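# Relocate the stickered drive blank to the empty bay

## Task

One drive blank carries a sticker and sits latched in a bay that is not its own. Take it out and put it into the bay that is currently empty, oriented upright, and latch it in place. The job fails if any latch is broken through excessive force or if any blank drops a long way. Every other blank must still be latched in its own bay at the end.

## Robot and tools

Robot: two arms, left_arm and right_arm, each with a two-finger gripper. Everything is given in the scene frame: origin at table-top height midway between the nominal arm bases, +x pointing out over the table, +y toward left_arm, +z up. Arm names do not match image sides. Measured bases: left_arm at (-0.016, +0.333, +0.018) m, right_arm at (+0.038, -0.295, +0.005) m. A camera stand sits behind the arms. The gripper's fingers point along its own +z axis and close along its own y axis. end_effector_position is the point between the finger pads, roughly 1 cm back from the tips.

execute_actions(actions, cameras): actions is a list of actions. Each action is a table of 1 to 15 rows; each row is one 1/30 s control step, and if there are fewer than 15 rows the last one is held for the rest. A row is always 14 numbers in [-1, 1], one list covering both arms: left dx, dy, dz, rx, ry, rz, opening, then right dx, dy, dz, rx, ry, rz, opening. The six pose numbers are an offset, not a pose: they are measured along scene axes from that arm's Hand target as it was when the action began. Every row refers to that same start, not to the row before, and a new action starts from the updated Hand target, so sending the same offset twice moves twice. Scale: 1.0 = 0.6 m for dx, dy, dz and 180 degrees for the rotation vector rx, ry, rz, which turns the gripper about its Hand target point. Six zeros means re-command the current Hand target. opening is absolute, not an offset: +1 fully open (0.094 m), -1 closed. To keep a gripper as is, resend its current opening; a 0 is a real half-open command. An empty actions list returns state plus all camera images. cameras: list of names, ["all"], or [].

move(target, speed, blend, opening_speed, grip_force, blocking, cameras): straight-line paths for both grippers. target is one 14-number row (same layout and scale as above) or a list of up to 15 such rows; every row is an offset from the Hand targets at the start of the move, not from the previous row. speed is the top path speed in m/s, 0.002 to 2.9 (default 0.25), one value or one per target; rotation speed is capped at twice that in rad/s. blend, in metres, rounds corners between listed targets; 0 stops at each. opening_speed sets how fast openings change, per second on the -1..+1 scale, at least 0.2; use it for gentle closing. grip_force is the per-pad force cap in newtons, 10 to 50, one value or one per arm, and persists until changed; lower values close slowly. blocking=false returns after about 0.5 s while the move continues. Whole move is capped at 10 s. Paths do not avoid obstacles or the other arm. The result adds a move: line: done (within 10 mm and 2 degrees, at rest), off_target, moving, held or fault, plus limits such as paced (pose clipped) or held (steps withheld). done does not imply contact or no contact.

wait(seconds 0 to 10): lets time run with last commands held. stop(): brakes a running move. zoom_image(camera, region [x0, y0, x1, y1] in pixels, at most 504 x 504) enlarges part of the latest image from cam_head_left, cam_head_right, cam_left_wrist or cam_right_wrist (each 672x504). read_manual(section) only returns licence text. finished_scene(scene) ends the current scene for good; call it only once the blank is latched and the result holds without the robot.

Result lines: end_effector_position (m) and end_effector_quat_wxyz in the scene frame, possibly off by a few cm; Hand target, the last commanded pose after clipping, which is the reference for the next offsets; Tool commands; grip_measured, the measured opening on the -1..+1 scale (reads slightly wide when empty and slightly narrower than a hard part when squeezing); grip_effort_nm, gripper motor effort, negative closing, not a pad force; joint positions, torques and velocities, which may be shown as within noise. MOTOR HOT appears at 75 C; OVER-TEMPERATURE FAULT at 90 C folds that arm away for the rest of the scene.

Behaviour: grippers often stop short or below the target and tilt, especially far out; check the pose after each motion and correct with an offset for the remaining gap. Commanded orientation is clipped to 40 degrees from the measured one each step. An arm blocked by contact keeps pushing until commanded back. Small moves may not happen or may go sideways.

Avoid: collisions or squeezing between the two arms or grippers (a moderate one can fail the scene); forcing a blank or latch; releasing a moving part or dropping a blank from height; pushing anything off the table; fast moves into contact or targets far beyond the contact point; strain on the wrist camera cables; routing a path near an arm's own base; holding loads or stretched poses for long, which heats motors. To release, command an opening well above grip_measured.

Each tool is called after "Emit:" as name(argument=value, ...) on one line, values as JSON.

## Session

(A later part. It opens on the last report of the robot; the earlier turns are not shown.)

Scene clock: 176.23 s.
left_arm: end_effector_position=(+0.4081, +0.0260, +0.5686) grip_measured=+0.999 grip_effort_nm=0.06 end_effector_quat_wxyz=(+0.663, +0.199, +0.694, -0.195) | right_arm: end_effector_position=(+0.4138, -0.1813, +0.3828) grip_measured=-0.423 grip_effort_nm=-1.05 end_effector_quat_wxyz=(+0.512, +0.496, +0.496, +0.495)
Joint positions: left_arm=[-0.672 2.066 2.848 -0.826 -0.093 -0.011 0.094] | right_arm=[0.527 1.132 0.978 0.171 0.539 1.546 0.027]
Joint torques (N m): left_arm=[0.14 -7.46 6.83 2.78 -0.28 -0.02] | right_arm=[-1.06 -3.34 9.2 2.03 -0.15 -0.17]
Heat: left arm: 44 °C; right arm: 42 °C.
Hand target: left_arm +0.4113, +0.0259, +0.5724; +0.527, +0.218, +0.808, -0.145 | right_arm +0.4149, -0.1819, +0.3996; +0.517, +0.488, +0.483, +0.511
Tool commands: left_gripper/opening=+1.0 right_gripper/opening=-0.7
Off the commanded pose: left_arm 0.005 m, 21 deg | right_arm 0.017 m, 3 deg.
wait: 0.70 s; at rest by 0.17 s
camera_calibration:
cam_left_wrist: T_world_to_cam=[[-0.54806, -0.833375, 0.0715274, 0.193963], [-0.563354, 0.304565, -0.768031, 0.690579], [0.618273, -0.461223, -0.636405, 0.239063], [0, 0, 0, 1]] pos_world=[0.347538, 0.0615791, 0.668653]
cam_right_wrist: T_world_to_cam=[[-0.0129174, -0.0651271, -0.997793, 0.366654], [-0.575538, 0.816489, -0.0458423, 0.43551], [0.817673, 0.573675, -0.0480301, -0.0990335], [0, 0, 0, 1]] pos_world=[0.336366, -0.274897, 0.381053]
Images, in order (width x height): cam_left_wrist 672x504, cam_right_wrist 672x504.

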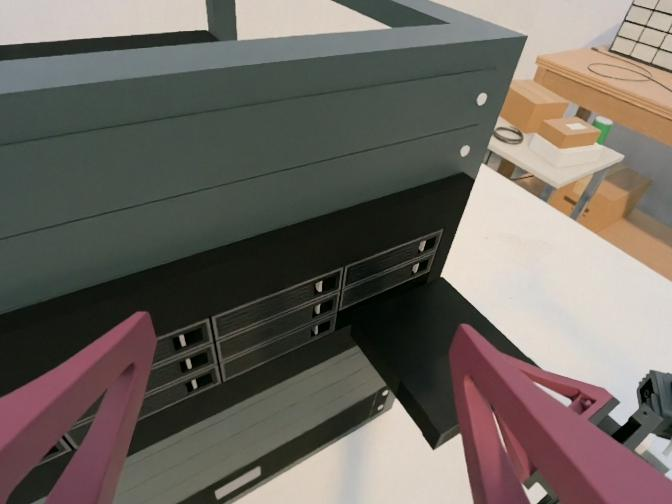

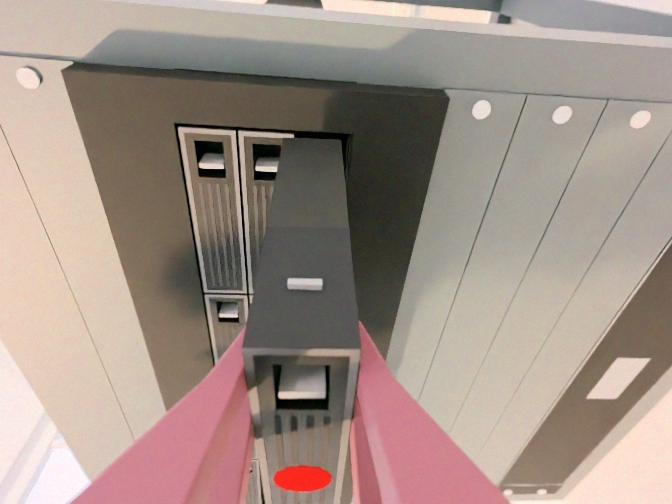

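Emit:
move(target=[[0,0,0,0,0,0,1, -0.03,0.005,-0.004,0.008,0.003,0.005,-0.7],[0,0,0,0,0,0,1, 0.0,0.006,-0.008,0.008,0.004,0.006,-0.7]], speed=0.06)

Emit:
wait(seconds=0.7, cameras=["cam_left_wrist","cam_right_wrist"])

Emit:
zoom_image(camera="cam_right_wrist", region=[180, 80, 440, 280])

Emit:
zoom_image(camera="cam_left_wrist", region=[300, 200, 560, 400])

Scene clock: 180.43 s.
left_arm: end_effector_position=(+0.4081, +0.0260, +0.5686) grip_measured=+0.999 grip_effort_nm=0.05 end_effector_quat_wxyz=(+0.663, +0.199, +0.694, -0.195) | right_arm: end_effector_position=(+0.4141, -0.1775, +0.3803) grip_measured=-0.423 grip_effort_nm=-1.05 end_effector_quat_wxyz=(+0.503, +0.497, +0.500, +0.500)
Joint positions: left_arm=[-0.672 2.066 2.848 -0.826 -0.093 -0.011 0.094] | right_arm=[0.53 1.135 0.978 0.163 0.524 1.561 0.027]
Joint torques (N m): left_arm=[0.17 -7.49 6.8 2.79 -0.28 -0.02] | right_arm=[-0.96 -3.44 8.76 2.03 -0.14 0]
Heat: left arm: 44 °C; right arm: 41 °C.
Hand target: left_arm +0.4113, +0.0259, +0.5724; +0.527, +0.218, +0.808, -0.145 | right_arm +0.4149, -0.1782, +0.3947; +0.503, +0.494, +0.484, +0.518
Off the commanded pose: left_arm 0.005 m, 21 deg | right_arm 0.015 m, 3 deg.
elbow stopped short (left arm): the move would have taken joint 3 (elbow) straighter than the controller allows.
move: off_target (left_arm, right_arm)

Scene clock: 181.13 s.
left_arm: end_effector_position=(+0.4081, +0.0260, +0.5686) grip_measured=+0.999 grip_effort_nm=0.05 end_effector_quat_wxyz=(+0.663, +0.199, +0.694, -0.195) | right_arm: end_effector_position=(+0.4141, -0.1774, +0.3803) grip_measured=-0.423 grip_effort_nm=-1.05 end_effector_quat_wxyz=(+0.503, +0.497, +0.500, +0.500)
Joint positions: left_arm=[-0.672 2.066 2.848 -0.826 -0.093 -0.011 0.094] | right_arm=[0.53 1.135 0.978 0.163 0.524 1.561 0.027]
Joint torques (N m): left_arm=[0.17 -7.5 6.82 2.79 -0.27 -0.01] | right_arm=[-1.14 -3.41 8.59 2.02 -0.13 -0.03]
Heat: left arm: 45 °C; right arm: 41 °C.
Hand target: left_arm +0.4113, +0.0259, +0.5724; +0.527, +0.218, +0.808, -0.145 | right_arm +0.4149, -0.1781, +0.3947; +0.503, +0.493, +0.484, +0.518
Tool commands: left_gripper/opening=+1.0 right_gripper/opening=-0.7
Off the commanded pose: left_arm 0.005 m, 21 deg | right_arm 0.015 m, 3 deg.
wait: 0.70 s; at rest by 0.17 s
camera_calibration:
cam_left_wrist: T_world_to_cam=[[-0.54806, -0.833375, 0.0715274, 0.193963], [-0.563354, 0.304565, -0.768031, 0.690579], [0.618273, -0.461223, -0.636405, 0.239063], [0, 0, 0, 1]] pos_world=[0.347538, 0.0615791, 0.668653]
cam_right_wrist: T_world_to_cam=[[-0.0201266, -0.0552774, -0.998268, 0.369342], [-0.590548, 0.806338, -0.0327433, 0.431774], [0.806752, 0.588866, -0.0488728, -0.0940979], [0, 0, 0, 1]] pos_world=[0.338331, -0.272329, 0.378242]
Images, in order (width x height): cam_left_wrist 672x504, cam_right_wrist 672x504.

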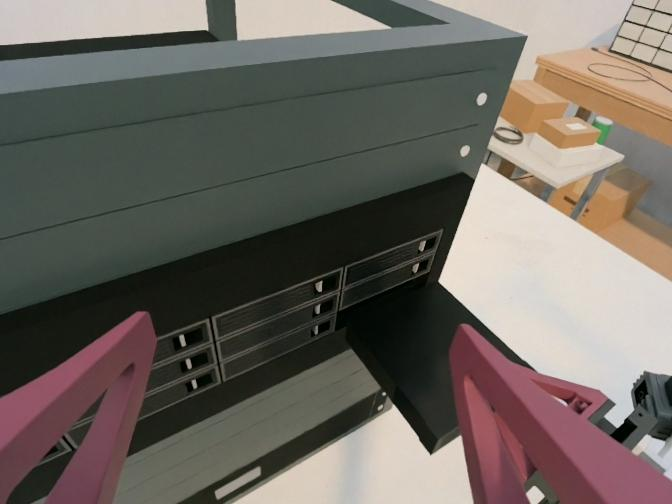

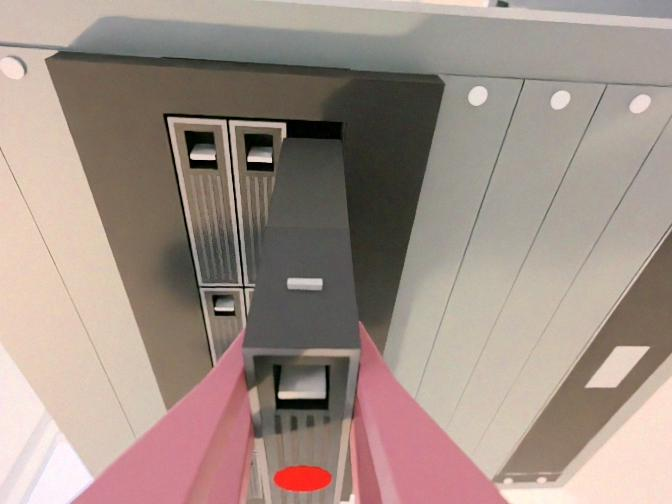

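Scaled by 1.938 from the camera's 672x504 image, which has a finer 960x720 frame.

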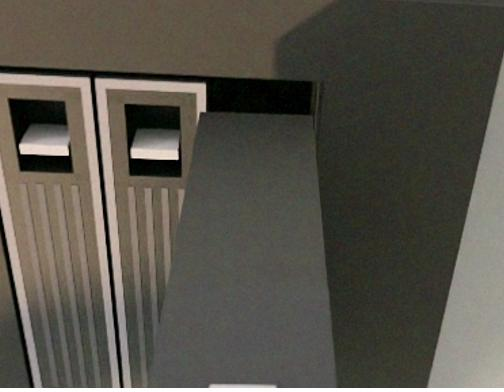

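Scaled by 1.938 from the camera's 672x504 image, which has a finer 960x720 frame.

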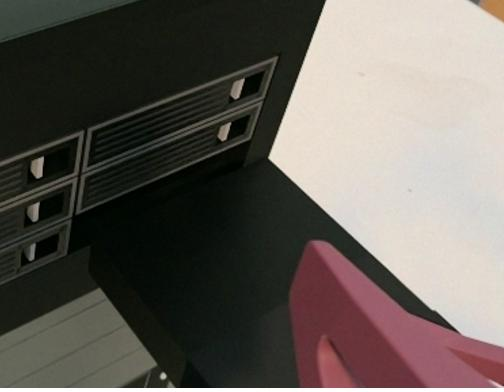

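Emit:
move(target=[0,0,0,0,0,0,1, 0.022,-0.001,-0.001,0,0,0,-0.7], speed=0.04)

Emit:
wait(seconds=0.7, cameras=["cam_left_wrist","cam_right_wrist"])

Emit:
zoom_image(camera="cam_right_wrist", region=[180, 80, 440, 280])

Emit:
zoom_image(camera="cam_left_wrist", region=[300, 200, 560, 400])

Scene clock: 182.97 s.
left_arm: end_effector_position=(+0.4081, +0.0260, +0.5686) grip_measured=+0.999 grip_effort_nm=0.05 end_effector_quat_wxyz=(+0.663, +0.199, +0.694, -0.195) | right_arm: end_effector_position=(+0.4257, -0.1785, +0.3742) grip_measured=-0.423 grip_effort_nm=-1.05 end_effector_quat_wxyz=(+0.501, +0.498, +0.504, +0.497)
Joint positions: left_arm=[-0.672 2.066 2.848 -0.826 -0.093 -0.011 0.094] | right_arm=[0.502 1.172 0.986 0.182 0.495 1.563 0.027]
Joint torques (N m): left_arm=[0.13 -7.5 6.76 2.79 -0.29 -0.01] | right_arm=[-1.16 -3.38 10.06 2.04 -0.11 0.03]
Heat: left arm: 45 °C; right arm: 41 °C.
Hand target: left_arm +0.4113, +0.0259, +0.5724; +0.527, +0.218, +0.808, -0.145 | right_arm +0.4280, -0.1788, +0.3943; +0.503, +0.493, +0.484, +0.519
Off the commanded pose: left_arm 0.005 m, 21 deg | right_arm 0.020 m, 3 deg.
elbow stopped short (left arm): the move would have taken joint 3 (elbow) straighter than the controller allows.
move: off_target (left_arm, right_arm)

Scene clock: 183.67 s.
left_arm: end_effector_position=(+0.4081, +0.0260, +0.5686) grip_measured=+0.999 grip_effort_nm=0.05 end_effector_quat_wxyz=(+0.663, +0.199, +0.694, -0.195) | right_arm: end_effector_position=(+0.4257, -0.1784, +0.3742) grip_measured=-0.423 grip_effort_nm=-1.05 end_effector_quat_wxyz=(+0.501, +0.498, +0.504, +0.497)
Joint positions: left_arm=[-0.672 2.066 2.848 -0.826 -0.093 -0.011 0.094] | right_arm=[0.502 1.172 0.986 0.182 0.495 1.563 0.027]
Joint torques (N m): left_arm=[0.14 -7.47 6.84 2.79 -0.28 -0.01] | right_arm=[-1.07 -3.48 9.92 2.07 -0.16 -0.03]
Heat: left arm: 45 °C; right arm: 42 °C.
Hand target: left_arm +0.4113, +0.0259, +0.5724; +0.527, +0.218, +0.808, -0.145 | right_arm +0.4280, -0.1788, +0.3943; +0.503, +0.493, +0.484, +0.518
Tool commands: left_gripper/opening=+1.0 right_gripper/opening=-0.7
Off the commanded pose: left_arm 0.005 m, 21 deg | right_arm 0.020 m, 3 deg.
wait: 0.70 s; at rest by 0.17 s
camera_calibration:
cam_left_wrist: T_world_to_cam=[[-0.54806, -0.833375, 0.0715274, 0.193963], [-0.563354, 0.304565, -0.768031, 0.690579], [0.618273, -0.461223, -0.636405, 0.239063], [0, 0, 0, 1]] pos_world=[0.347538, 0.0615791, 0.668653]
cam_right_wrist: T_world_to_cam=[[-0.0300625, -0.0594408, -0.997779, 0.366732], [-0.591489, 0.805748, -0.0301797, 0.438618], [0.805752, 0.589268, -0.0593814, -0.0987556], [0, 0, 0, 1]] pos_world=[0.350035, -0.273423, 0.373291]
Images, in order (width x height): cam_left_wrist 672x504, cam_right_wrist 672x504.

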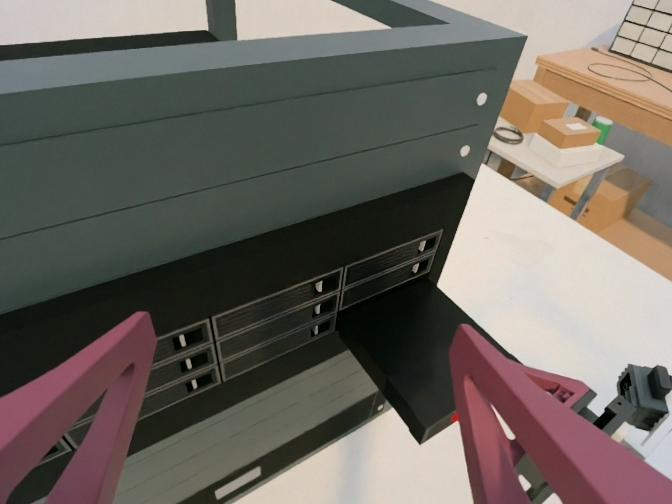

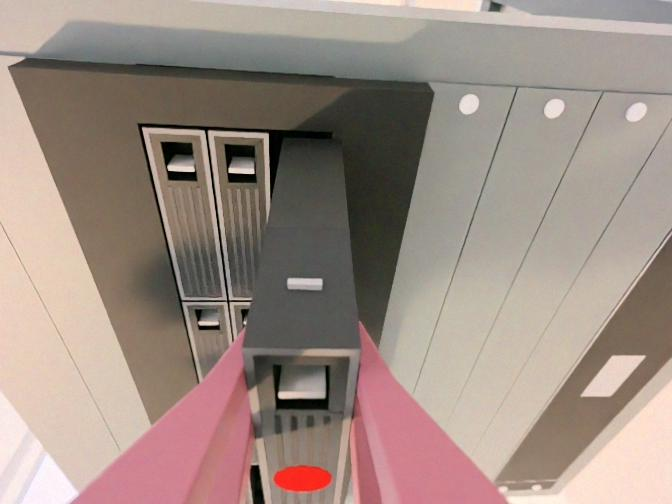

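Scaled by 1.938 from the camera's 672x504 image, which has a finer 960x720 frame.

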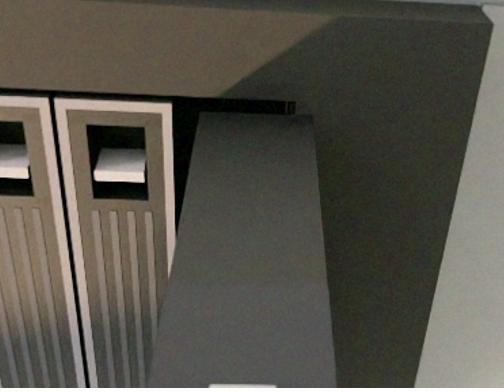

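Scaled by 1.938 from the camera's 672x504 image, which has a finer 960x720 frame.

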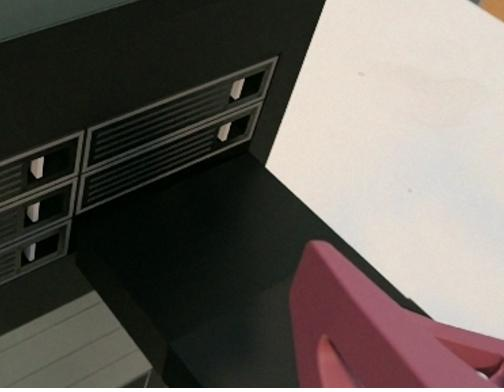

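Emit:
move(target=[[0,0,0,0,0,0,1, -0.015,-0.001,0.016,0,0.002,0,-0.7],[0,0,0,0,0,0,1, 0.00,-0.001,0.016,0,-0.001,0,-0.7]], speed=0.04)

Emit:
wait(seconds=0.7, cameras=["cam_left_wrist","cam_right_wrist"])

Emit:
zoom_image(camera="cam_right_wrist", region=[180, 80, 440, 280])

Emit:
zoom_image(camera="cam_left_wrist", region=[300, 200, 560, 400])

Scene clock: 185.73 s.
left_arm: end_effector_position=(+0.4081, +0.0260, +0.5686) grip_measured=+0.999 grip_effort_nm=0.05 end_effector_quat_wxyz=(+0.663, +0.199, +0.694, -0.195) | right_arm: end_effector_position=(+0.4257, -0.1780, +0.3841) grip_measured=-0.423 grip_effort_nm=-1.05 end_effector_quat_wxyz=(+0.500, +0.498, +0.502, +0.500)
Joint positions: left_arm=[-0.672 2.066 2.848 -0.826 -0.093 -0.011 0.094] | right_arm=[0.502 1.175 1.023 0.152 0.493 1.566 0.027]
Joint torques (N m): left_arm=[0.14 -7.5 6.8 2.78 -0.28 -0.01] | right_arm=[-1.35 -3.36 9.99 2.06 -0.13 -0.05]
Heat: left arm: 45 °C; right arm: 42 °C.
Hand target: left_arm +0.4113, +0.0259, +0.5724; +0.527, +0.218, +0.808, -0.145 | right_arm +0.4280, -0.1794, +0.4040; +0.504, +0.493, +0.483, +0.519
Off the commanded pose: left_arm 0.005 m, 21 deg | right_arm 0.020 m, 3 deg.
elbow stopped short (left arm): the move would have taken joint 3 (elbow) straighter than the controller allows.
move: off_target (left_arm, right_arm)

Scene clock: 186.43 s.
left_arm: end_effector_position=(+0.4081, +0.0260, +0.5686) grip_measured=+0.999 grip_effort_nm=0.05 end_effector_quat_wxyz=(+0.663, +0.199, +0.694, -0.195) | right_arm: end_effector_position=(+0.4257, -0.1780, +0.3841) grip_measured=-0.423 grip_effort_nm=-1.05 end_effector_quat_wxyz=(+0.500, +0.498, +0.502, +0.500)
Joint positions: left_arm=[-0.672 2.066 2.848 -0.826 -0.093 -0.011 0.094] | right_arm=[0.502 1.175 1.023 0.152 0.493 1.566 0.027]
Joint torques (N m): left_arm=[0.17 -7.47 6.8 2.78 -0.28 -0.01] | right_arm=[-1.28 -3.3 9.94 2.04 -0.19 0]
Heat: left arm: 45 °C; right arm: 42 °C.
Hand target: left_arm +0.4113, +0.0259, +0.5724; +0.527, +0.218, +0.808, -0.145 | right_arm +0.4280, -0.1794, +0.4040; +0.504, +0.493, +0.483, +0.519
Tool commands: left_gripper/opening=+1.0 right_gripper/opening=-0.7
Off the commanded pose: left_arm 0.005 m, 21 deg | right_arm 0.020 m, 3 deg.
wait: 0.70 s; at rest by 0.17 s
camera_calibration:
cam_left_wrist: T_world_to_cam=[[-0.54806, -0.833375, 0.0715274, 0.193963], [-0.563354, 0.304565, -0.768031, 0.690579], [0.618273, -0.461223, -0.636405, 0.239063], [0, 0, 0, 1]] pos_world=[0.347538, 0.0615791, 0.668653]
cam_right_wrist: T_world_to_cam=[[-0.0258808, -0.0542439, -0.998192, 0.375972], [-0.592887, 0.804786, -0.0283616, 0.438374], [0.804869, 0.591082, -0.052989, -0.10013], [0, 0, 0, 1]] pos_world=[0.350228, -0.273218, 0.38242]
Images, in order (width x height): cam_left_wrist 672x504, cam_right_wrist 672x504.

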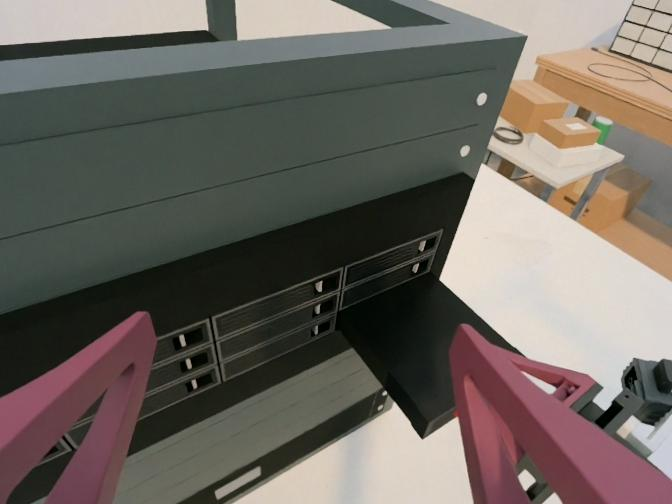

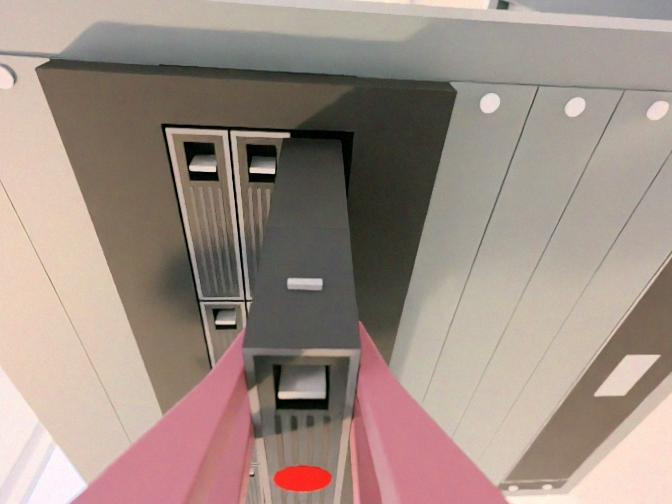

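Scaled by 1.938 from the camera's 672x504 image, which has a finer 960x720 frame.

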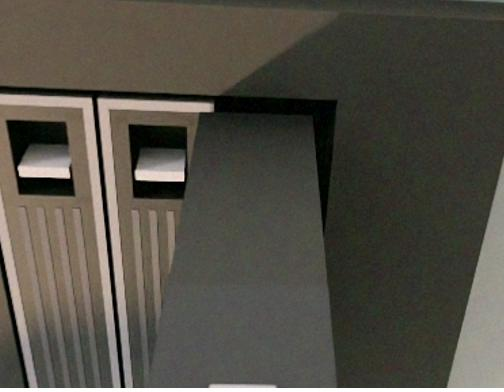

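Scaled by 1.938 from the camera's 672x504 image, which has a finer 960x720 frame.

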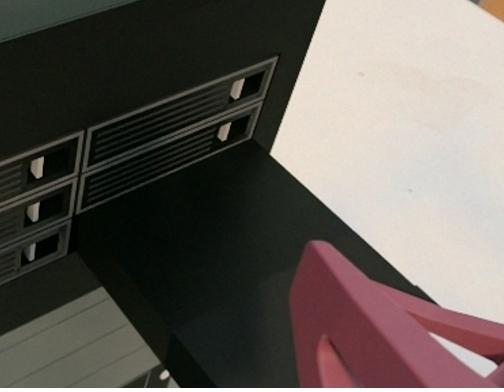

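Emit:
move(target=[0,0,0,0,0,0,1, 0.00,-0.001,-0.006,0,0,0,-0.7], speed=0.04)

Emit:
wait(seconds=0.7, cameras=["cam_right_wrist"])

Emit:
zoom_image(camera="cam_right_wrist", region=[180, 80, 440, 280])

Scene clock: 187.97 s.
left_arm: end_effector_position=(+0.4081, +0.0260, +0.5686) grip_measured=+0.999 grip_effort_nm=0.06 end_effector_quat_wxyz=(+0.663, +0.199, +0.694, -0.195) | right_arm: end_effector_position=(+0.4262, -0.1793, +0.3867) grip_measured=-0.423 grip_effort_nm=-1.05 end_effector_quat_wxyz=(+0.502, +0.497, +0.498, +0.503)
Joint positions: left_arm=[-0.672 2.066 2.848 -0.826 -0.093 -0.011 0.094] | right_arm=[0.498 1.175 1.023 0.164 0.491 1.566 0.027]
Joint torques (N m): left_arm=[0.16 -7.5 6.78 2.79 -0.28 -0.01] | right_arm=[-1.14 -3.32 8.87 2.01 -0.15 -0.01]
Heat: left arm: 45 °C; right arm: 42 °C.
Hand target: left_arm +0.4113, +0.0259, +0.5724; +0.527, +0.218, +0.808, -0.145 | right_arm +0.4280, -0.1800, +0.4003; +0.504, +0.493, +0.483, +0.519
Off the commanded pose: left_arm 0.005 m, 21 deg | right_arm 0.014 m, 3 deg.
elbow stopped short (left arm): the move would have taken joint 3 (elbow) straighter than the controller allows.
move: off_target (left_arm, right_arm)

Scene clock: 188.67 s.
left_arm: end_effector_position=(+0.4081, +0.0260, +0.5686) grip_measured=+0.999 grip_effort_nm=0.05 end_effector_quat_wxyz=(+0.663, +0.199, +0.694, -0.195) | right_arm: end_effector_position=(+0.4262, -0.1792, +0.3868) grip_measured=-0.423 grip_effort_nm=-1.05 end_effector_quat_wxyz=(+0.502, +0.497, +0.498, +0.504)
Joint positions: left_arm=[-0.672 2.066 2.848 -0.826 -0.093 -0.011 0.094] | right_arm=[0.498 1.175 1.023 0.164 0.49 1.566 0.027]
Joint torques (N m): left_arm=[0.2 -7.51 6.82 2.79 -0.27 -0.01] | right_arm=[-1.25 -3.4 8.66 2.04 -0.16 -0.02]
Heat: left arm: 45 °C; right arm: 42 °C.
Hand target: left_arm +0.4113, +0.0259, +0.5724; +0.527, +0.218, +0.808, -0.145 | right_arm +0.4280, -0.1800, +0.4003; +0.504, +0.493, +0.483, +0.519
Tool commands: left_gripper/opening=+1.0 right_gripper/opening=-0.7
Off the commanded pose: left_arm 0.005 m, 21 deg | right_arm 0.014 m, 3 deg.
wait: 0.70 s; at rest by 0.17 s
camera_calibration:
cam_right_wrist: T_world_to_cam=[[-0.0156357, -0.0486764, -0.998692, 0.375405], [-0.59133, 0.805871, -0.0300203, 0.43979], [0.806278, 0.590087, -0.0413842, -0.10492], [0, 0, 0, 1]] pos_world=[0.350525, -0.274228, 0.383775]
Images, in order (width x height): cam_right_wrist 672x504.

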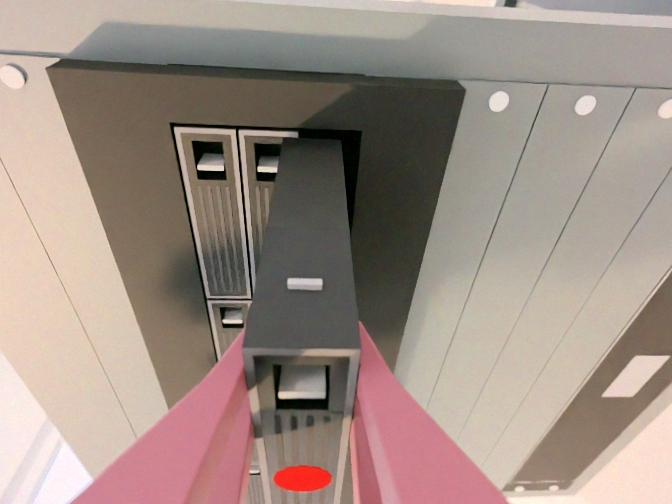

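Scaled by 1.938 from the camera's 672x504 image, which has a finer 960x720 frame.

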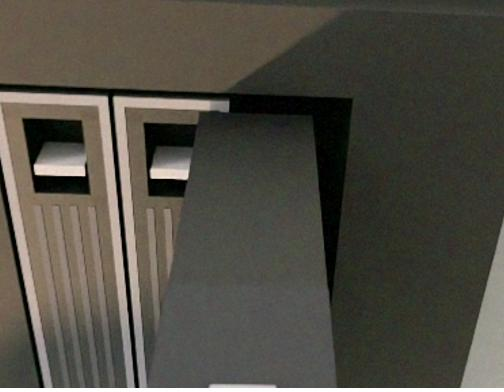

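Emit:
move(target=[[0,0,0,0,0,0,1, -0.01,0,-0.008,0,0,0,-0.7],[0,0,0,0,0,0,1, 0.0,0,-0.007,0,0,0,-0.7]], speed=0.04)

Emit:
wait(seconds=0.7, cameras=["cam_right_wrist"])

Emit:
zoom_image(camera="cam_right_wrist", region=[180, 80, 440, 280])

Scene clock: 190.43 s.
left_arm: end_effector_position=(+0.4081, +0.0260, +0.5686) grip_measured=+0.999 grip_effort_nm=0.05 end_effector_quat_wxyz=(+0.663, +0.199, +0.694, -0.195) | right_arm: end_effector_position=(+0.4261, -0.1792, +0.3902) grip_measured=-0.423 grip_effort_nm=-1.05 end_effector_quat_wxyz=(+0.503, +0.495, +0.493, +0.509)
Joint positions: left_arm=[-0.672 2.066 2.848 -0.826 -0.093 -0.011 0.094] | right_arm=[0.498 1.175 1.023 0.179 0.49 1.566 0.027]
Joint torques (N m): left_arm=[0.17 -7.47 6.79 2.78 -0.29 -0.01] | right_arm=[-1.16 -3.41 7.27 2.03 -0.17 -0.06]
Heat: left arm: 45 °C; right arm: 43 °C.
Hand target: left_arm +0.4113, +0.0259, +0.5724; +0.527, +0.218, +0.808, -0.145 | right_arm +0.4280, -0.1800, +0.3961; +0.504, +0.493, +0.483, +0.519
Off the commanded pose: left_arm 0.005 m, 21 deg | right_arm 0.006 m, 2 deg.
elbow stopped short (left arm): the move would have taken joint 3 (elbow) straighter than the controller allows.
move: off_target (left_arm)

Scene clock: 191.13 s.
left_arm: end_effector_position=(+0.4081, +0.0260, +0.5686) grip_measured=+0.999 grip_effort_nm=0.05 end_effector_quat_wxyz=(+0.663, +0.199, +0.694, -0.195) | right_arm: end_effector_position=(+0.4261, -0.1792, +0.3903) grip_measured=-0.423 grip_effort_nm=-1.05 end_effector_quat_wxyz=(+0.503, +0.495, +0.492, +0.509)
Joint positions: left_arm=[-0.672 2.066 2.848 -0.826 -0.093 -0.011 0.094] | right_arm=[0.498 1.175 1.023 0.18 0.49 1.566 0.027]
Joint torques (N m): left_arm=[0.17 -7.49 6.8 2.79 -0.28 -0.01] | right_arm=[-1.14 -3.49 7.25 2.07 -0.15 0.02]
Heat: left arm: 45 °C; right arm: 43 °C.
Hand target: left_arm +0.4113, +0.0259, +0.5724; +0.527, +0.218, +0.808, -0.145 | right_arm +0.4280, -0.1800, +0.3961; +0.504, +0.493, +0.483, +0.519
Tool commands: left_gripper/opening=+1.0 right_gripper/opening=-0.7
Off the commanded pose: left_arm 0.005 m, 21 deg | right_arm 0.006 m, 2 deg.
wait: 0.70 s; at rest by 0.17 s
camera_calibration:
cam_right_wrist: T_world_to_cam=[[-0.00186919, -0.0412393, -0.999148, 0.374566], [-0.590963, 0.806057, -0.032164, 0.44059], [0.806696, 0.590399, -0.0258776, -0.110875], [0, 0, 0, 1]] pos_world=[0.350515, -0.274233, 0.385549]
Images, in order (width x height): cam_right_wrist 672x504.

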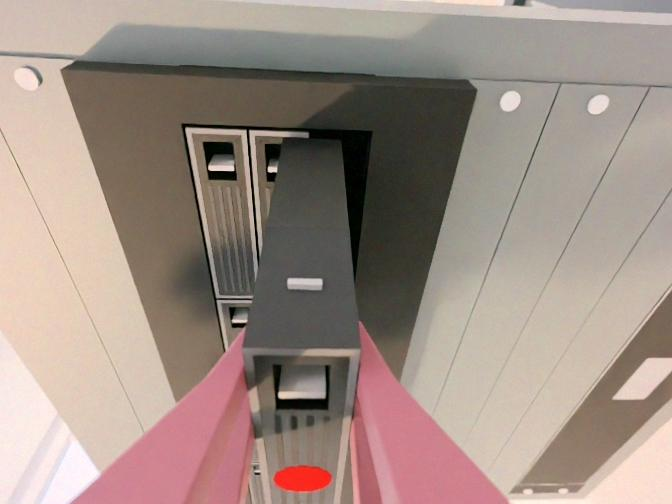

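Scaled by 1.938 from the camera's 672x504 image, which has a finer 960x720 frame.

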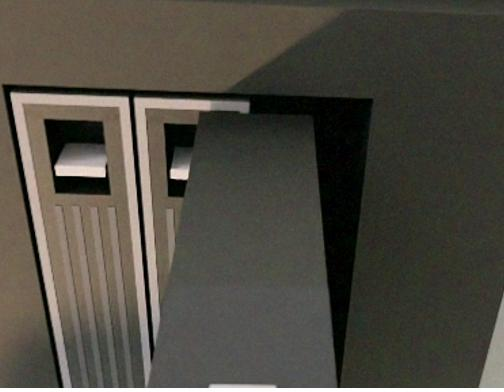

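Emit:
move(target=[[0,0,0,0,0,0,1, -0.05,0,-0.020,0,0.01,0,-0.7],[0,0,0,0,0,0,1, 0.0,0,-0.014,0,0.01,-0.002,-0.7]], speed=0.06)

Emit:
wait(seconds=0.7, cameras=["cam_right_wrist"])

Emit:
zoom_image(camera="cam_right_wrist", region=[180, 80, 440, 280])

Scene clock: 194.03 s.
left_arm: end_effector_position=(+0.4081, +0.0260, +0.5686) grip_measured=+0.999 grip_effort_nm=0.05 end_effector_quat_wxyz=(+0.663, +0.199, +0.694, -0.195) | right_arm: end_effector_position=(+0.4253, -0.1800, +0.3680) grip_measured=-0.423 grip_effort_nm=-1.05 end_effector_quat_wxyz=(+0.496, +0.506, +0.509, +0.488)
Joint positions: left_arm=[-0.672 2.066 2.848 -0.826 -0.093 -0.011 0.094] | right_arm=[0.501 1.171 0.988 0.147 0.502 1.578 0.027]
Joint torques (N m): left_arm=[0.14 -7.49 6.78 2.79 -0.29 -0.01] | right_arm=[-1.11 -3.33 10.06 2.02 -0.18 0.04]
Heat: left arm: 45 °C; right arm: 43 °C.
Hand target: left_arm +0.4113, +0.0259, +0.5724; +0.527, +0.218, +0.808, -0.145 | right_arm +0.4280, -0.1800, +0.3877; +0.498, +0.502, +0.490, +0.510
Off the commanded pose: left_arm 0.005 m, 21 deg | right_arm 0.020 m, 3 deg.
elbow stopped short (left arm): the move would have taken joint 3 (elbow) straighter than the controller allows.
move: off_target (left_arm, right_arm)

Scene clock: 194.73 s.
left_arm: end_effector_position=(+0.4081, +0.0260, +0.5686) grip_measured=+0.999 grip_effort_nm=0.05 end_effector_quat_wxyz=(+0.663, +0.199, +0.694, -0.195) | right_arm: end_effector_position=(+0.4253, -0.1799, +0.3680) grip_measured=-0.423 grip_effort_nm=-1.05 end_effector_quat_wxyz=(+0.496, +0.506, +0.509, +0.489)
Joint positions: left_arm=[-0.672 2.066 2.848 -0.826 -0.093 -0.011 0.094] | right_arm=[0.501 1.171 0.988 0.147 0.501 1.578 0.027]
Joint torques (N m): left_arm=[0.16 -7.5 6.8 2.79 -0.28 -0.01] | right_arm=[-1.11 -3.21 9.96 2.04 -0.14 0.01]
Heat: left arm: 45 °C; right arm: 43 °C.
Hand target: left_arm +0.4113, +0.0259, +0.5724; +0.527, +0.218, +0.808, -0.145 | right_arm +0.4280, -0.1800, +0.3877; +0.498, +0.502, +0.490, +0.510
Tool commands: left_gripper/opening=+1.0 right_gripper/opening=-0.7
Off the commanded pose: left_arm 0.005 m, 21 deg | right_arm 0.020 m, 3 deg.
wait: 0.70 s; at rest by 0.17 s
camera_calibration:
cam_right_wrist: T_world_to_cam=[[-0.0574858, -0.0591478, -0.996593, 0.371754], [-0.586297, 0.809971, -0.0142528, 0.432077], [0.808054, 0.58348, -0.08124, -0.0919117], [0, 0, 0, 1]] pos_world=[0.348966, -0.274353, 0.369178]
Images, in order (width x height): cam_right_wrist 672x504.

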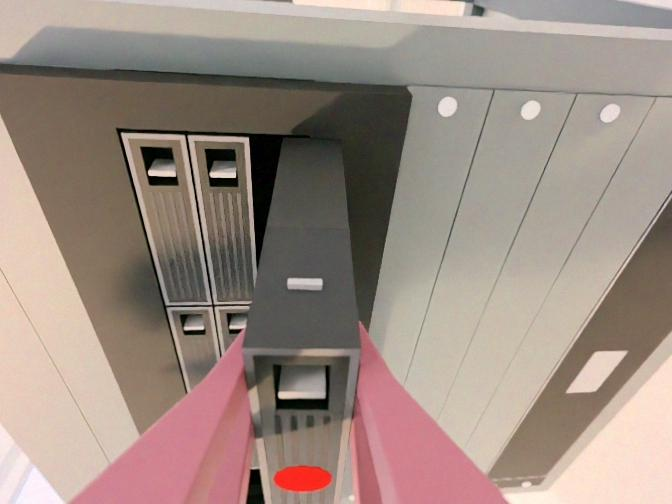

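Scaled by 1.938 from the camera's 672x504 image, which has a finer 960x720 frame.

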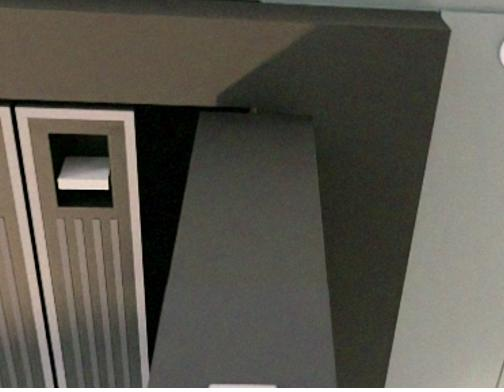

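Emit:
move(target=[[0,0,0,0,0,0,1, -0.05,0.0015,0.02,0.002,-0.01,0.002,-0.7],[0,0,0,0,0,0,1, 0.005,0.0015,0.0205,0.002,-0.01,0.002,-0.7]], speed=0.06)

Emit:
wait(seconds=0.7, cameras=["cam_right_wrist"])

Emit:
zoom_image(camera="cam_right_wrist", region=[180, 80, 440, 280])

Scene clock: 197.80 s.
left_arm: end_effector_position=(+0.4081, +0.0260, +0.5686) grip_measured=+0.999 grip_effort_nm=0.05 end_effector_quat_wxyz=(+0.663, +0.199, +0.694, -0.195) | right_arm: end_effector_position=(+0.4286, -0.1786, +0.3778) grip_measured=-0.423 grip_effort_nm=-1.05 end_effector_quat_wxyz=(+0.497, +0.502, +0.501, +0.500)
Joint positions: left_arm=[-0.672 2.066 2.848 -0.826 -0.093 -0.011 0.094] | right_arm=[0.496 1.183 1.008 0.17 0.489 1.578 0.027]
Joint torques (N m): left_arm=[0.17 -7.47 6.82 2.8 -0.28 -0.02] | right_arm=[-1.16 -3.3 10.24 2.05 -0.13 -0.11]
Heat: left arm: 45 °C; right arm: 43 °C.
Hand target: left_arm +0.4113, +0.0259, +0.5724; +0.527, +0.218, +0.808, -0.145 | right_arm +0.4311, -0.1791, +0.4000; +0.502, +0.494, +0.482, +0.521
Off the commanded pose: left_arm 0.005 m, 21 deg | right_arm 0.022 m, 3 deg.
elbow stopped short (left arm): the move would have taken joint 3 (elbow) straighter than the controller allows.
move: off_target (left_arm, right_arm)

Scene clock: 198.50 s.
left_arm: end_effector_position=(+0.4081, +0.0260, +0.5686) grip_measured=+0.999 grip_effort_nm=0.05 end_effector_quat_wxyz=(+0.663, +0.199, +0.694, -0.195) | right_arm: end_effector_position=(+0.4286, -0.1786, +0.3781) grip_measured=-0.423 grip_effort_nm=-1.05 end_effector_quat_wxyz=(+0.497, +0.502, +0.500, +0.501)
Joint positions: left_arm=[-0.672 2.066 2.848 -0.826 -0.093 -0.011 0.094] | right_arm=[0.496 1.183 1.008 0.171 0.489 1.578 0.027]
Joint torques (N m): left_arm=[0.14 -7.49 6.82 2.79 -0.28 -0.01] | right_arm=[-1.17 -3.45 10.44 2.02 -0.15 -0.06]
Heat: left arm: 45 °C; right arm: 43 °C.
Hand target: left_arm +0.4113, +0.0259, +0.5724; +0.527, +0.218, +0.808, -0.145 | right_arm +0.4311, -0.1791, +0.4000; +0.502, +0.494, +0.482, +0.521
Tool commands: left_gripper/opening=+1.0 right_gripper/opening=-0.7
Off the commanded pose: left_arm 0.005 m, 21 deg | right_arm 0.022 m, 3 deg.
wait: 0.70 s; at rest by 0.17 s
camera_calibration:
cam_right_wrist: T_world_to_cam=[[-0.0301051, -0.0445688, -0.998553, 0.373712], [-0.591416, 0.806162, -0.0181512, 0.436006], [0.805804, 0.590014, -0.0506283, -0.103901], [0, 0, 0, 1]] pos_world=[0.352835, -0.273532, 0.375824]
Images, in order (width x height): cam_right_wrist 672x504.

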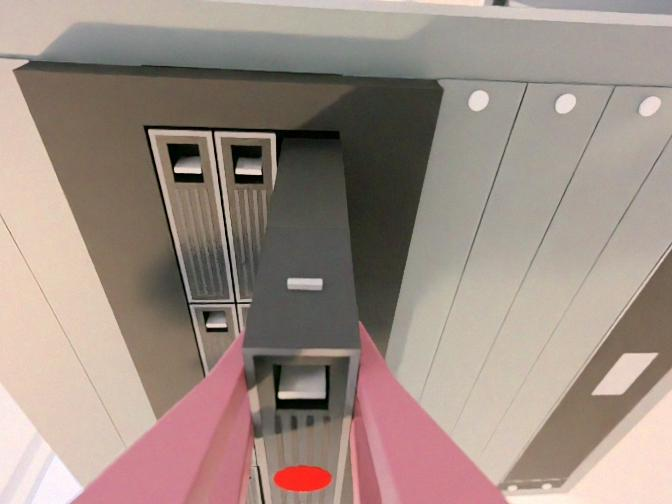

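Scaled by 1.938 from the camera's 672x504 image, which has a finer 960x720 frame.

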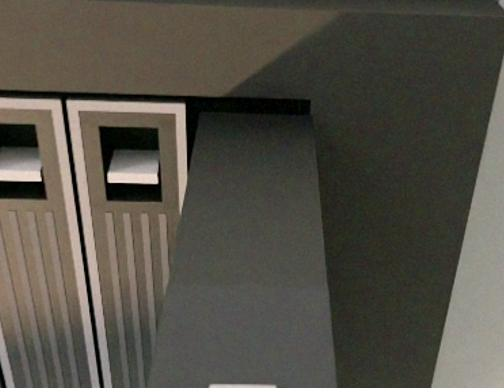

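Emit:
move(target=[[0,0,0,0,0,0,1, -0.03,0,0.005,0,0,0,-0.7],[0,0,0,0,0,0,1, 0.024,-0.0015,0.005,0.001,0,0,-0.7]], speed=0.05)

Emit:
wait(seconds=0.7, cameras=["cam_right_wrist","cam_left_wrist"])

Emit:
zoom_image(camera="cam_right_wrist", region=[180, 80, 440, 280])

Scene clock: 201.20 s.
left_arm: end_effector_position=(+0.4081, +0.0260, +0.5686) grip_measured=+0.999 grip_effort_nm=0.05 end_effector_quat_wxyz=(+0.663, +0.199, +0.694, -0.195) | right_arm: end_effector_position=(+0.4295, -0.1792, +0.3847) grip_measured=-0.423 grip_effort_nm=-1.05 end_effector_quat_wxyz=(+0.496, +0.501, +0.502, +0.501)
Joint positions: left_arm=[-0.672 2.066 2.848 -0.826 -0.093 -0.011 0.094] | right_arm=[0.489 1.186 1.039 0.139 0.479 1.579 0.027]
Joint torques (N m): left_arm=[0.16 -7.45 6.83 2.79 -0.28 -0.02] | right_arm=[-3.18 0.61 11.03 2.42 -0.37 -0.07]
Heat: left arm: 45 °C; right arm: 44 °C.
Hand target: left_arm +0.4113, +0.0259, +0.5724; +0.527, +0.218, +0.808, -0.145 | right_arm +0.4455, -0.1799, +0.4028; +0.502, +0.495, +0.481, +0.521
Off the commanded pose: left_arm 0.005 m, 21 deg | right_arm 0.024 m, 4 deg.
elbow stopped short (left arm): the move would have taken joint 3 (elbow) straighter than the controller allows.
move: off_target (left_arm, right_arm)

Scene clock: 201.90 s.
left_arm: end_effector_position=(+0.4081, +0.0260, +0.5686) grip_measured=+0.999 grip_effort_nm=0.05 end_effector_quat_wxyz=(+0.663, +0.199, +0.694, -0.195) | right_arm: end_effector_position=(+0.4296, -0.1794, +0.3847) grip_measured=-0.423 grip_effort_nm=-1.05 end_effector_quat_wxyz=(+0.496, +0.502, +0.502, +0.501)
Joint positions: left_arm=[-0.672 2.066 2.848 -0.826 -0.093 -0.011 0.094] | right_arm=[0.489 1.186 1.039 0.139 0.479 1.579 0.027]
Joint torques (N m): left_arm=[0.18 -7.5 6.82 2.79 -0.28 -0.01] | right_arm=[-3.19 0.68 11.1 2.43 -0.37 -0.05]
Heat: left arm: 46 °C; right arm: 44 °C.
Hand target: left_arm +0.4113, +0.0259, +0.5724; +0.527, +0.218, +0.808, -0.145 | right_arm +0.4455, -0.1801, +0.4028; +0.502, +0.495, +0.481, +0.521
Tool commands: left_gripper/opening=+1.0 right_gripper/opening=-0.7
Off the commanded pose: left_arm 0.005 m, 21 deg | right_arm 0.024 m, 4 deg.
wait: 0.70 s; at rest by 0.17 s
camera_calibration:
cam_left_wrist: T_world_to_cam=[[-0.54806, -0.833375, 0.0715274, 0.193963], [-0.563354, 0.304565, -0.768031, 0.690579], [0.618273, -0.461223, -0.636405, 0.239063], [0, 0, 0, 1]] pos_world=[0.347538, 0.0615791, 0.668653]
cam_right_wrist: T_world_to_cam=[[-0.0330304, -0.0450694, -0.998438, 0.381433], [-0.593923, 0.80435, -0.0166601, 0.437592], [0.803844, 0.592444, -0.0533358, -0.101556], [0, 0, 0, 1]] pos_world=[0.35413, -0.27462, 0.382711]
Images, in order (width x height): cam_left_wrist 672x504, cam_right_wrist 672x504.

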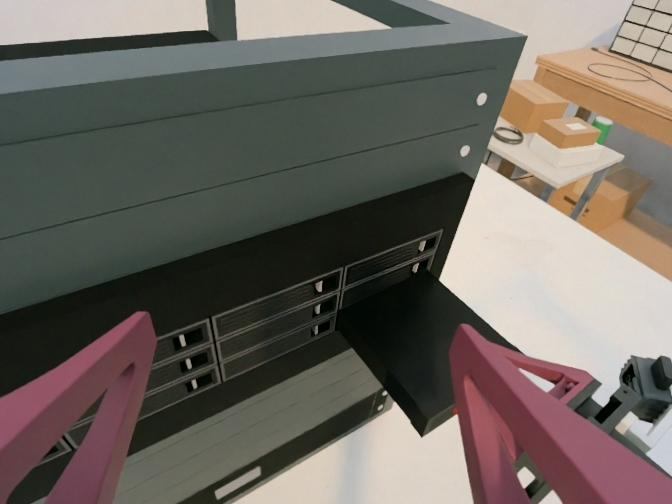

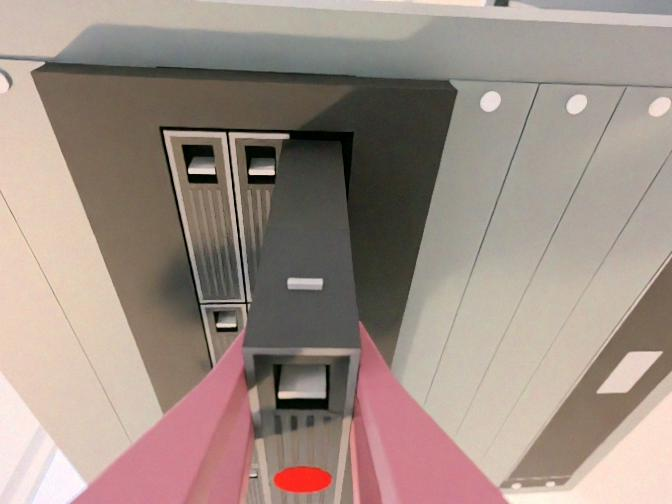

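Scaled by 1.938 from the camera's 672x504 image, which has a finer 960x720 frame.

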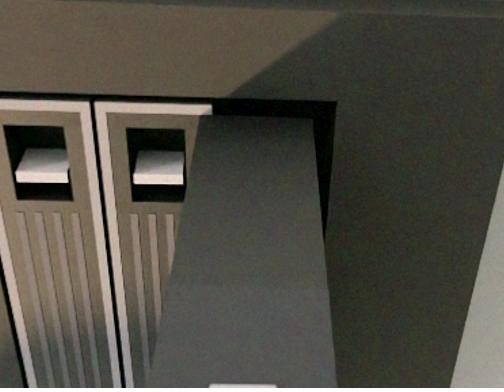

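Emit:
move(target=[[0,0,0,0,0,0,1, -0.055,0,-0.002,0,0,0,-0.7],[0,0,0,0,0,0,1, -0.024,0.000,-0.002,0,0,0,-0.7]], speed=0.05)

Emit:
move(target=[0,0,0,0,0,0,1, 0.02,0.000,0,0,0,0,-0.7], speed=0.03)

Emit:
wait(seconds=0.7, cameras=["cam_right_wrist"])

Emit:
zoom_image(camera="cam_right_wrist", region=[180, 80, 440, 280])

Scene clock: 204.73 s.
left_arm: end_effector_position=(+0.4081, +0.0260, +0.5686) grip_measured=+0.999 grip_effort_nm=0.05 end_effector_quat_wxyz=(+0.663, +0.199, +0.694, -0.195) | right_arm: end_effector_position=(+0.4282, -0.1790, +0.3867) grip_measured=-0.423 grip_effort_nm=-1.05 end_effector_quat_wxyz=(+0.498, +0.500, +0.496, +0.506)
Joint positions: left_arm=[-0.672 2.066 2.848 -0.826 -0.093 -0.011 0.094] | right_arm=[0.494 1.182 1.029 0.162 0.485 1.579 0.027]
Joint torques (N m): left_arm=[0.12 -7.49 6.79 2.79 -0.28 -0.01] | right_arm=[-1.16 -3.17 9.37 2.05 -0.14 -0.05]
Heat: left arm: 46 °C; right arm: 44 °C.
Hand target: left_arm +0.4113, +0.0259, +0.5724; +0.527, +0.218, +0.808, -0.145 | right_arm +0.4311, -0.1799, +0.4017; +0.502, +0.495, +0.481, +0.522
Off the commanded pose: left_arm 0.005 m, 21 deg | right_arm 0.015 m, 3 deg.
elbow stopped short (left arm): the move would have taken joint 3 (elbow) straighter than the controller allows.
move: off_target (left_arm, right_arm)

Scene clock: 205.50 s.
left_arm: end_effector_position=(+0.4081, +0.0260, +0.5686) grip_measured=+0.999 grip_effort_nm=0.05 end_effector_quat_wxyz=(+0.663, +0.199, +0.694, -0.195) | right_arm: end_effector_position=(+0.4294, -0.1789, +0.3870) grip_measured=-0.423 grip_effort_nm=-1.05 end_effector_quat_wxyz=(+0.497, +0.500, +0.497, +0.506)
Joint positions: left_arm=[-0.672 2.066 2.848 -0.826 -0.093 -0.011 0.094] | right_arm=[0.49 1.186 1.034 0.159 0.479 1.579 0.027]
Joint torques (N m): left_arm=[0.13 -7.46 6.8 2.8 -0.28 -0.02] | right_arm=[-3 0.06 10.84 2.23 -0.28 -0.06]
Heat: left arm: 46 °C; right arm: 44 °C.
Hand target: left_arm +0.4113, +0.0259, +0.5724; +0.527, +0.218, +0.808, -0.145 | right_arm +0.4431, -0.1799, +0.4018; +0.502, +0.495, +0.481, +0.522
Off the commanded pose: left_arm 0.005 m, 21 deg | right_arm 0.020 m, 3 deg.
elbow stopped short (left arm): the move would have taken joint 3 (elbow) straighter than the controller allows.
move: off_target (left_arm, right_arm)

Scene clock: 206.20 s.
left_arm: end_effector_position=(+0.4081, +0.0260, +0.5686) grip_measured=+0.999 grip_effort_nm=0.05 end_effector_quat_wxyz=(+0.663, +0.199, +0.694, -0.195) | right_arm: end_effector_position=(+0.4294, -0.1789, +0.3869) grip_measured=-0.423 grip_effort_nm=-1.05 end_effector_quat_wxyz=(+0.497, +0.500, +0.497, +0.506)
Joint positions: left_arm=[-0.672 2.066 2.848 -0.826 -0.093 -0.011 0.094] | right_arm=[0.49 1.186 1.034 0.159 0.479 1.579 0.027]
Joint torques (N m): left_arm=[0.17 -7.46 6.8 2.79 -0.27 -0.01] | right_arm=[-3.03 0.05 10.82 2.26 -0.32 -0.07]
Heat: left arm: 46 °C; right arm: 44 °C.
Hand target: left_arm +0.4113, +0.0259, +0.5723; +0.527, +0.218, +0.808, -0.145 | right_arm +0.4431, -0.1799, +0.4017; +0.502, +0.495, +0.481, +0.521
Tool commands: left_gripper/opening=+1.0 right_gripper/opening=-0.7
Off the commanded pose: left_arm 0.005 m, 21 deg | right_arm 0.020 m, 3 deg.
wait: 0.70 s; at rest by 0.17 s
camera_calibration:
cam_right_wrist: T_world_to_cam=[[-0.0198251, -0.0378128, -0.999088, 0.379484], [-0.594941, 0.803554, -0.0186069, 0.438158], [0.803525, 0.594029, -0.0384269, -0.106925], [0, 0, 0, 1]] pos_world=[0.354118, -0.274218, 0.383182]
Images, in order (width x height): cam_right_wrist 672x504.

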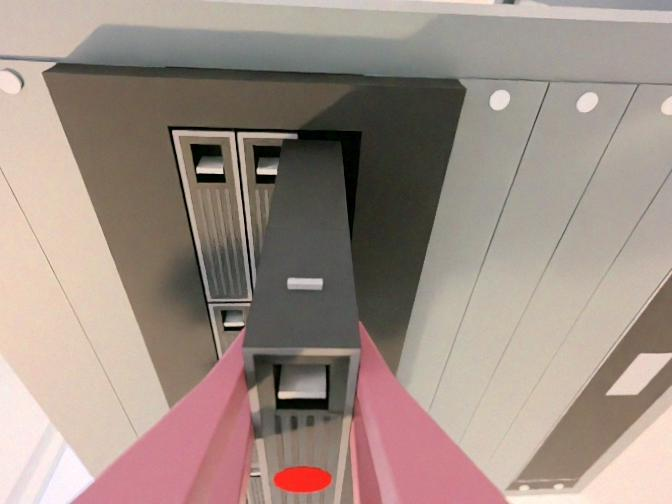

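Scaled by 1.938 from the camera's 672x504 image, which has a finer 960x720 frame.

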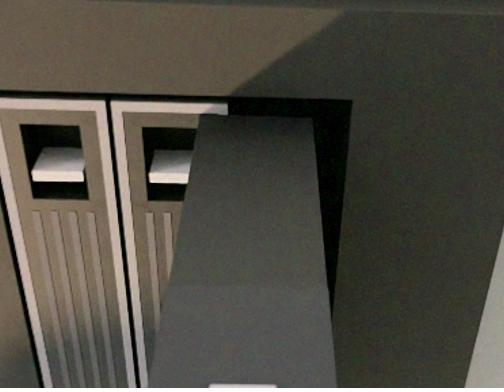

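Emit:
move(target=[[0,0,0,0,0,0,1, -0.06,0,-0.008,0,0,0,-0.7],[0,0,0,0,0,0,1, -0.023,0.000,-0.010,0,0,0,-0.7]], speed=0.05)

Scene clock: 208.73 s.
left_arm: end_effector_position=(+0.4081, +0.0260, +0.5686) grip_measured=+0.999 grip_effort_nm=0.05 end_effector_quat_wxyz=(+0.663, +0.199, +0.694, -0.195) | right_arm: end_effector_position=(+0.4277, -0.1794, +0.3781) grip_measured=-0.423 grip_effort_nm=-1.05 end_effector_quat_wxyz=(+0.498, +0.501, +0.497, +0.504)
Joint positions: left_arm=[-0.672 2.066 2.848 -0.826 -0.093 -0.011 0.094] | right_arm=[0.495 1.178 0.998 0.183 0.489 1.579 0.027]
Joint torques (N m): left_arm=[0.21 -7.46 6.79 2.79 -0.29 -0.01] | right_arm=[-1.11 -3.7 9.29 2.06 -0.15 -0.08]
Heat: left arm: 46 °C; right arm: 44 °C.
Hand target: left_arm +0.4113, +0.0259, +0.5723; +0.527, +0.218, +0.809, -0.145 | right_arm +0.4292, -0.1800, +0.3958; +0.502, +0.495, +0.481, +0.522
Off the commanded pose: left_arm 0.005 m, 21 deg | right_arm 0.018 m, 3 deg.
elbow stopped short (left arm): the move would have taken joint 3 (elbow) straighter than the controller allows.
move: off_target (left_arm, right_arm)

Emit:
move(target=[[0,0,0,0,0,0,1, -0.04,0,0.005,0,0,0,-0.7],[0,0,0,0,0,0,1, 0.0,0.000,0.005,0,0,0,-0.7]], speed=0.05)

Emit:
wait(seconds=0.7, cameras=["cam_right_wrist"])

Emit:
zoom_image(camera="cam_right_wrist", region=[180, 80, 440, 280])

Scene clock: 211.23 s.
left_arm: end_effector_position=(+0.4081, +0.0260, +0.5686) grip_measured=+0.999 grip_effort_nm=0.05 end_effector_quat_wxyz=(+0.663, +0.199, +0.694, -0.195) | right_arm: end_effector_position=(+0.4275, -0.1795, +0.3782) grip_measured=-0.423 grip_effort_nm=-1.05 end_effector_quat_wxyz=(+0.497, +0.502, +0.499, +0.502)
Joint positions: left_arm=[-0.672 2.066 2.848 -0.826 -0.093 -0.011 0.094] | right_arm=[0.495 1.177 1.003 0.173 0.489 1.579 0.027]
Joint torques (N m): left_arm=[0.16 -7.51 6.84 2.79 -0.28 -0.01] | right_arm=[-1.17 -3.44 9.99 2.01 -0.12 -0.07]
Heat: left arm: 46 °C; right arm: 45 °C.
Hand target: left_arm +0.4113, +0.0259, +0.5723; +0.527, +0.218, +0.809, -0.145 | right_arm +0.4293, -0.1800, +0.3987; +0.502, +0.495, +0.481, +0.522
Off the commanded pose: left_arm 0.005 m, 21 deg | right_arm 0.021 m, 3 deg.
elbow stopped short (left arm): the move would have taken joint 3 (elbow) straighter than the controller allows.
move: off_target (left_arm, right_arm)

Scene clock: 211.93 s.
left_arm: end_effector_position=(+0.4081, +0.0260, +0.5686) grip_measured=+0.999 grip_effort_nm=0.05 end_effector_quat_wxyz=(+0.663, +0.199, +0.694, -0.195) | right_arm: end_effector_position=(+0.4275, -0.1795, +0.3782) grip_measured=-0.423 grip_effort_nm=-1.05 end_effector_quat_wxyz=(+0.497, +0.502, +0.499, +0.502)
Joint positions: left_arm=[-0.672 2.066 2.848 -0.826 -0.093 -0.011 0.094] | right_arm=[0.495 1.177 1.003 0.173 0.489 1.579 0.027]
Joint torques (N m): left_arm=[0.16 -7.5 6.82 2.79 -0.28 -0.01] | right_arm=[-1.14 -3.49 10.09 2.04 -0.14 -0.12]
Heat: left arm: 46 °C; right arm: 45 °C.
Hand target: left_arm +0.4113, +0.0259, +0.5723; +0.527, +0.218, +0.809, -0.145 | right_arm +0.4293, -0.1801, +0.3987; +0.502, +0.495, +0.481, +0.521
Tool commands: left_gripper/opening=+1.0 right_gripper/opening=-0.7
Off the commanded pose: left_arm 0.005 m, 21 deg | right_arm 0.021 m, 3 deg.
wait: 0.70 s; at rest by 0.17 s
camera_calibration:
cam_right_wrist: T_world_to_cam=[[-0.0281137, -0.0419112, -0.998726, 0.373344], [-0.590442, 0.806896, -0.0172405, 0.435537], [0.806591, 0.589205, -0.0474309, -0.104119], [0, 0, 0, 1]] pos_world=[0.351637, -0.274439, 0.375439]
Images, in order (width x height): cam_right_wrist 672x504.

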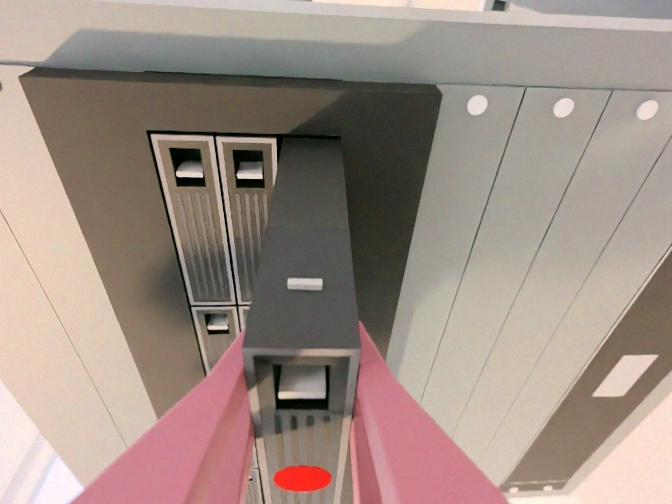

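Scaled by 1.938 from the camera's 672x504 image, which has a finer 960x720 frame.

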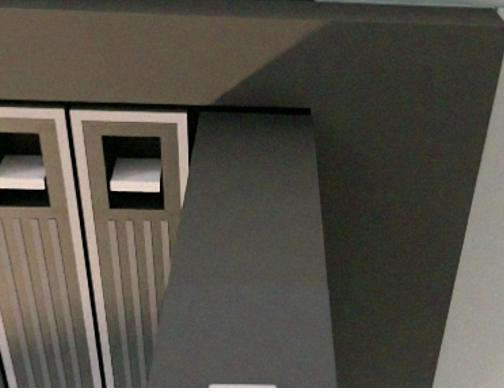

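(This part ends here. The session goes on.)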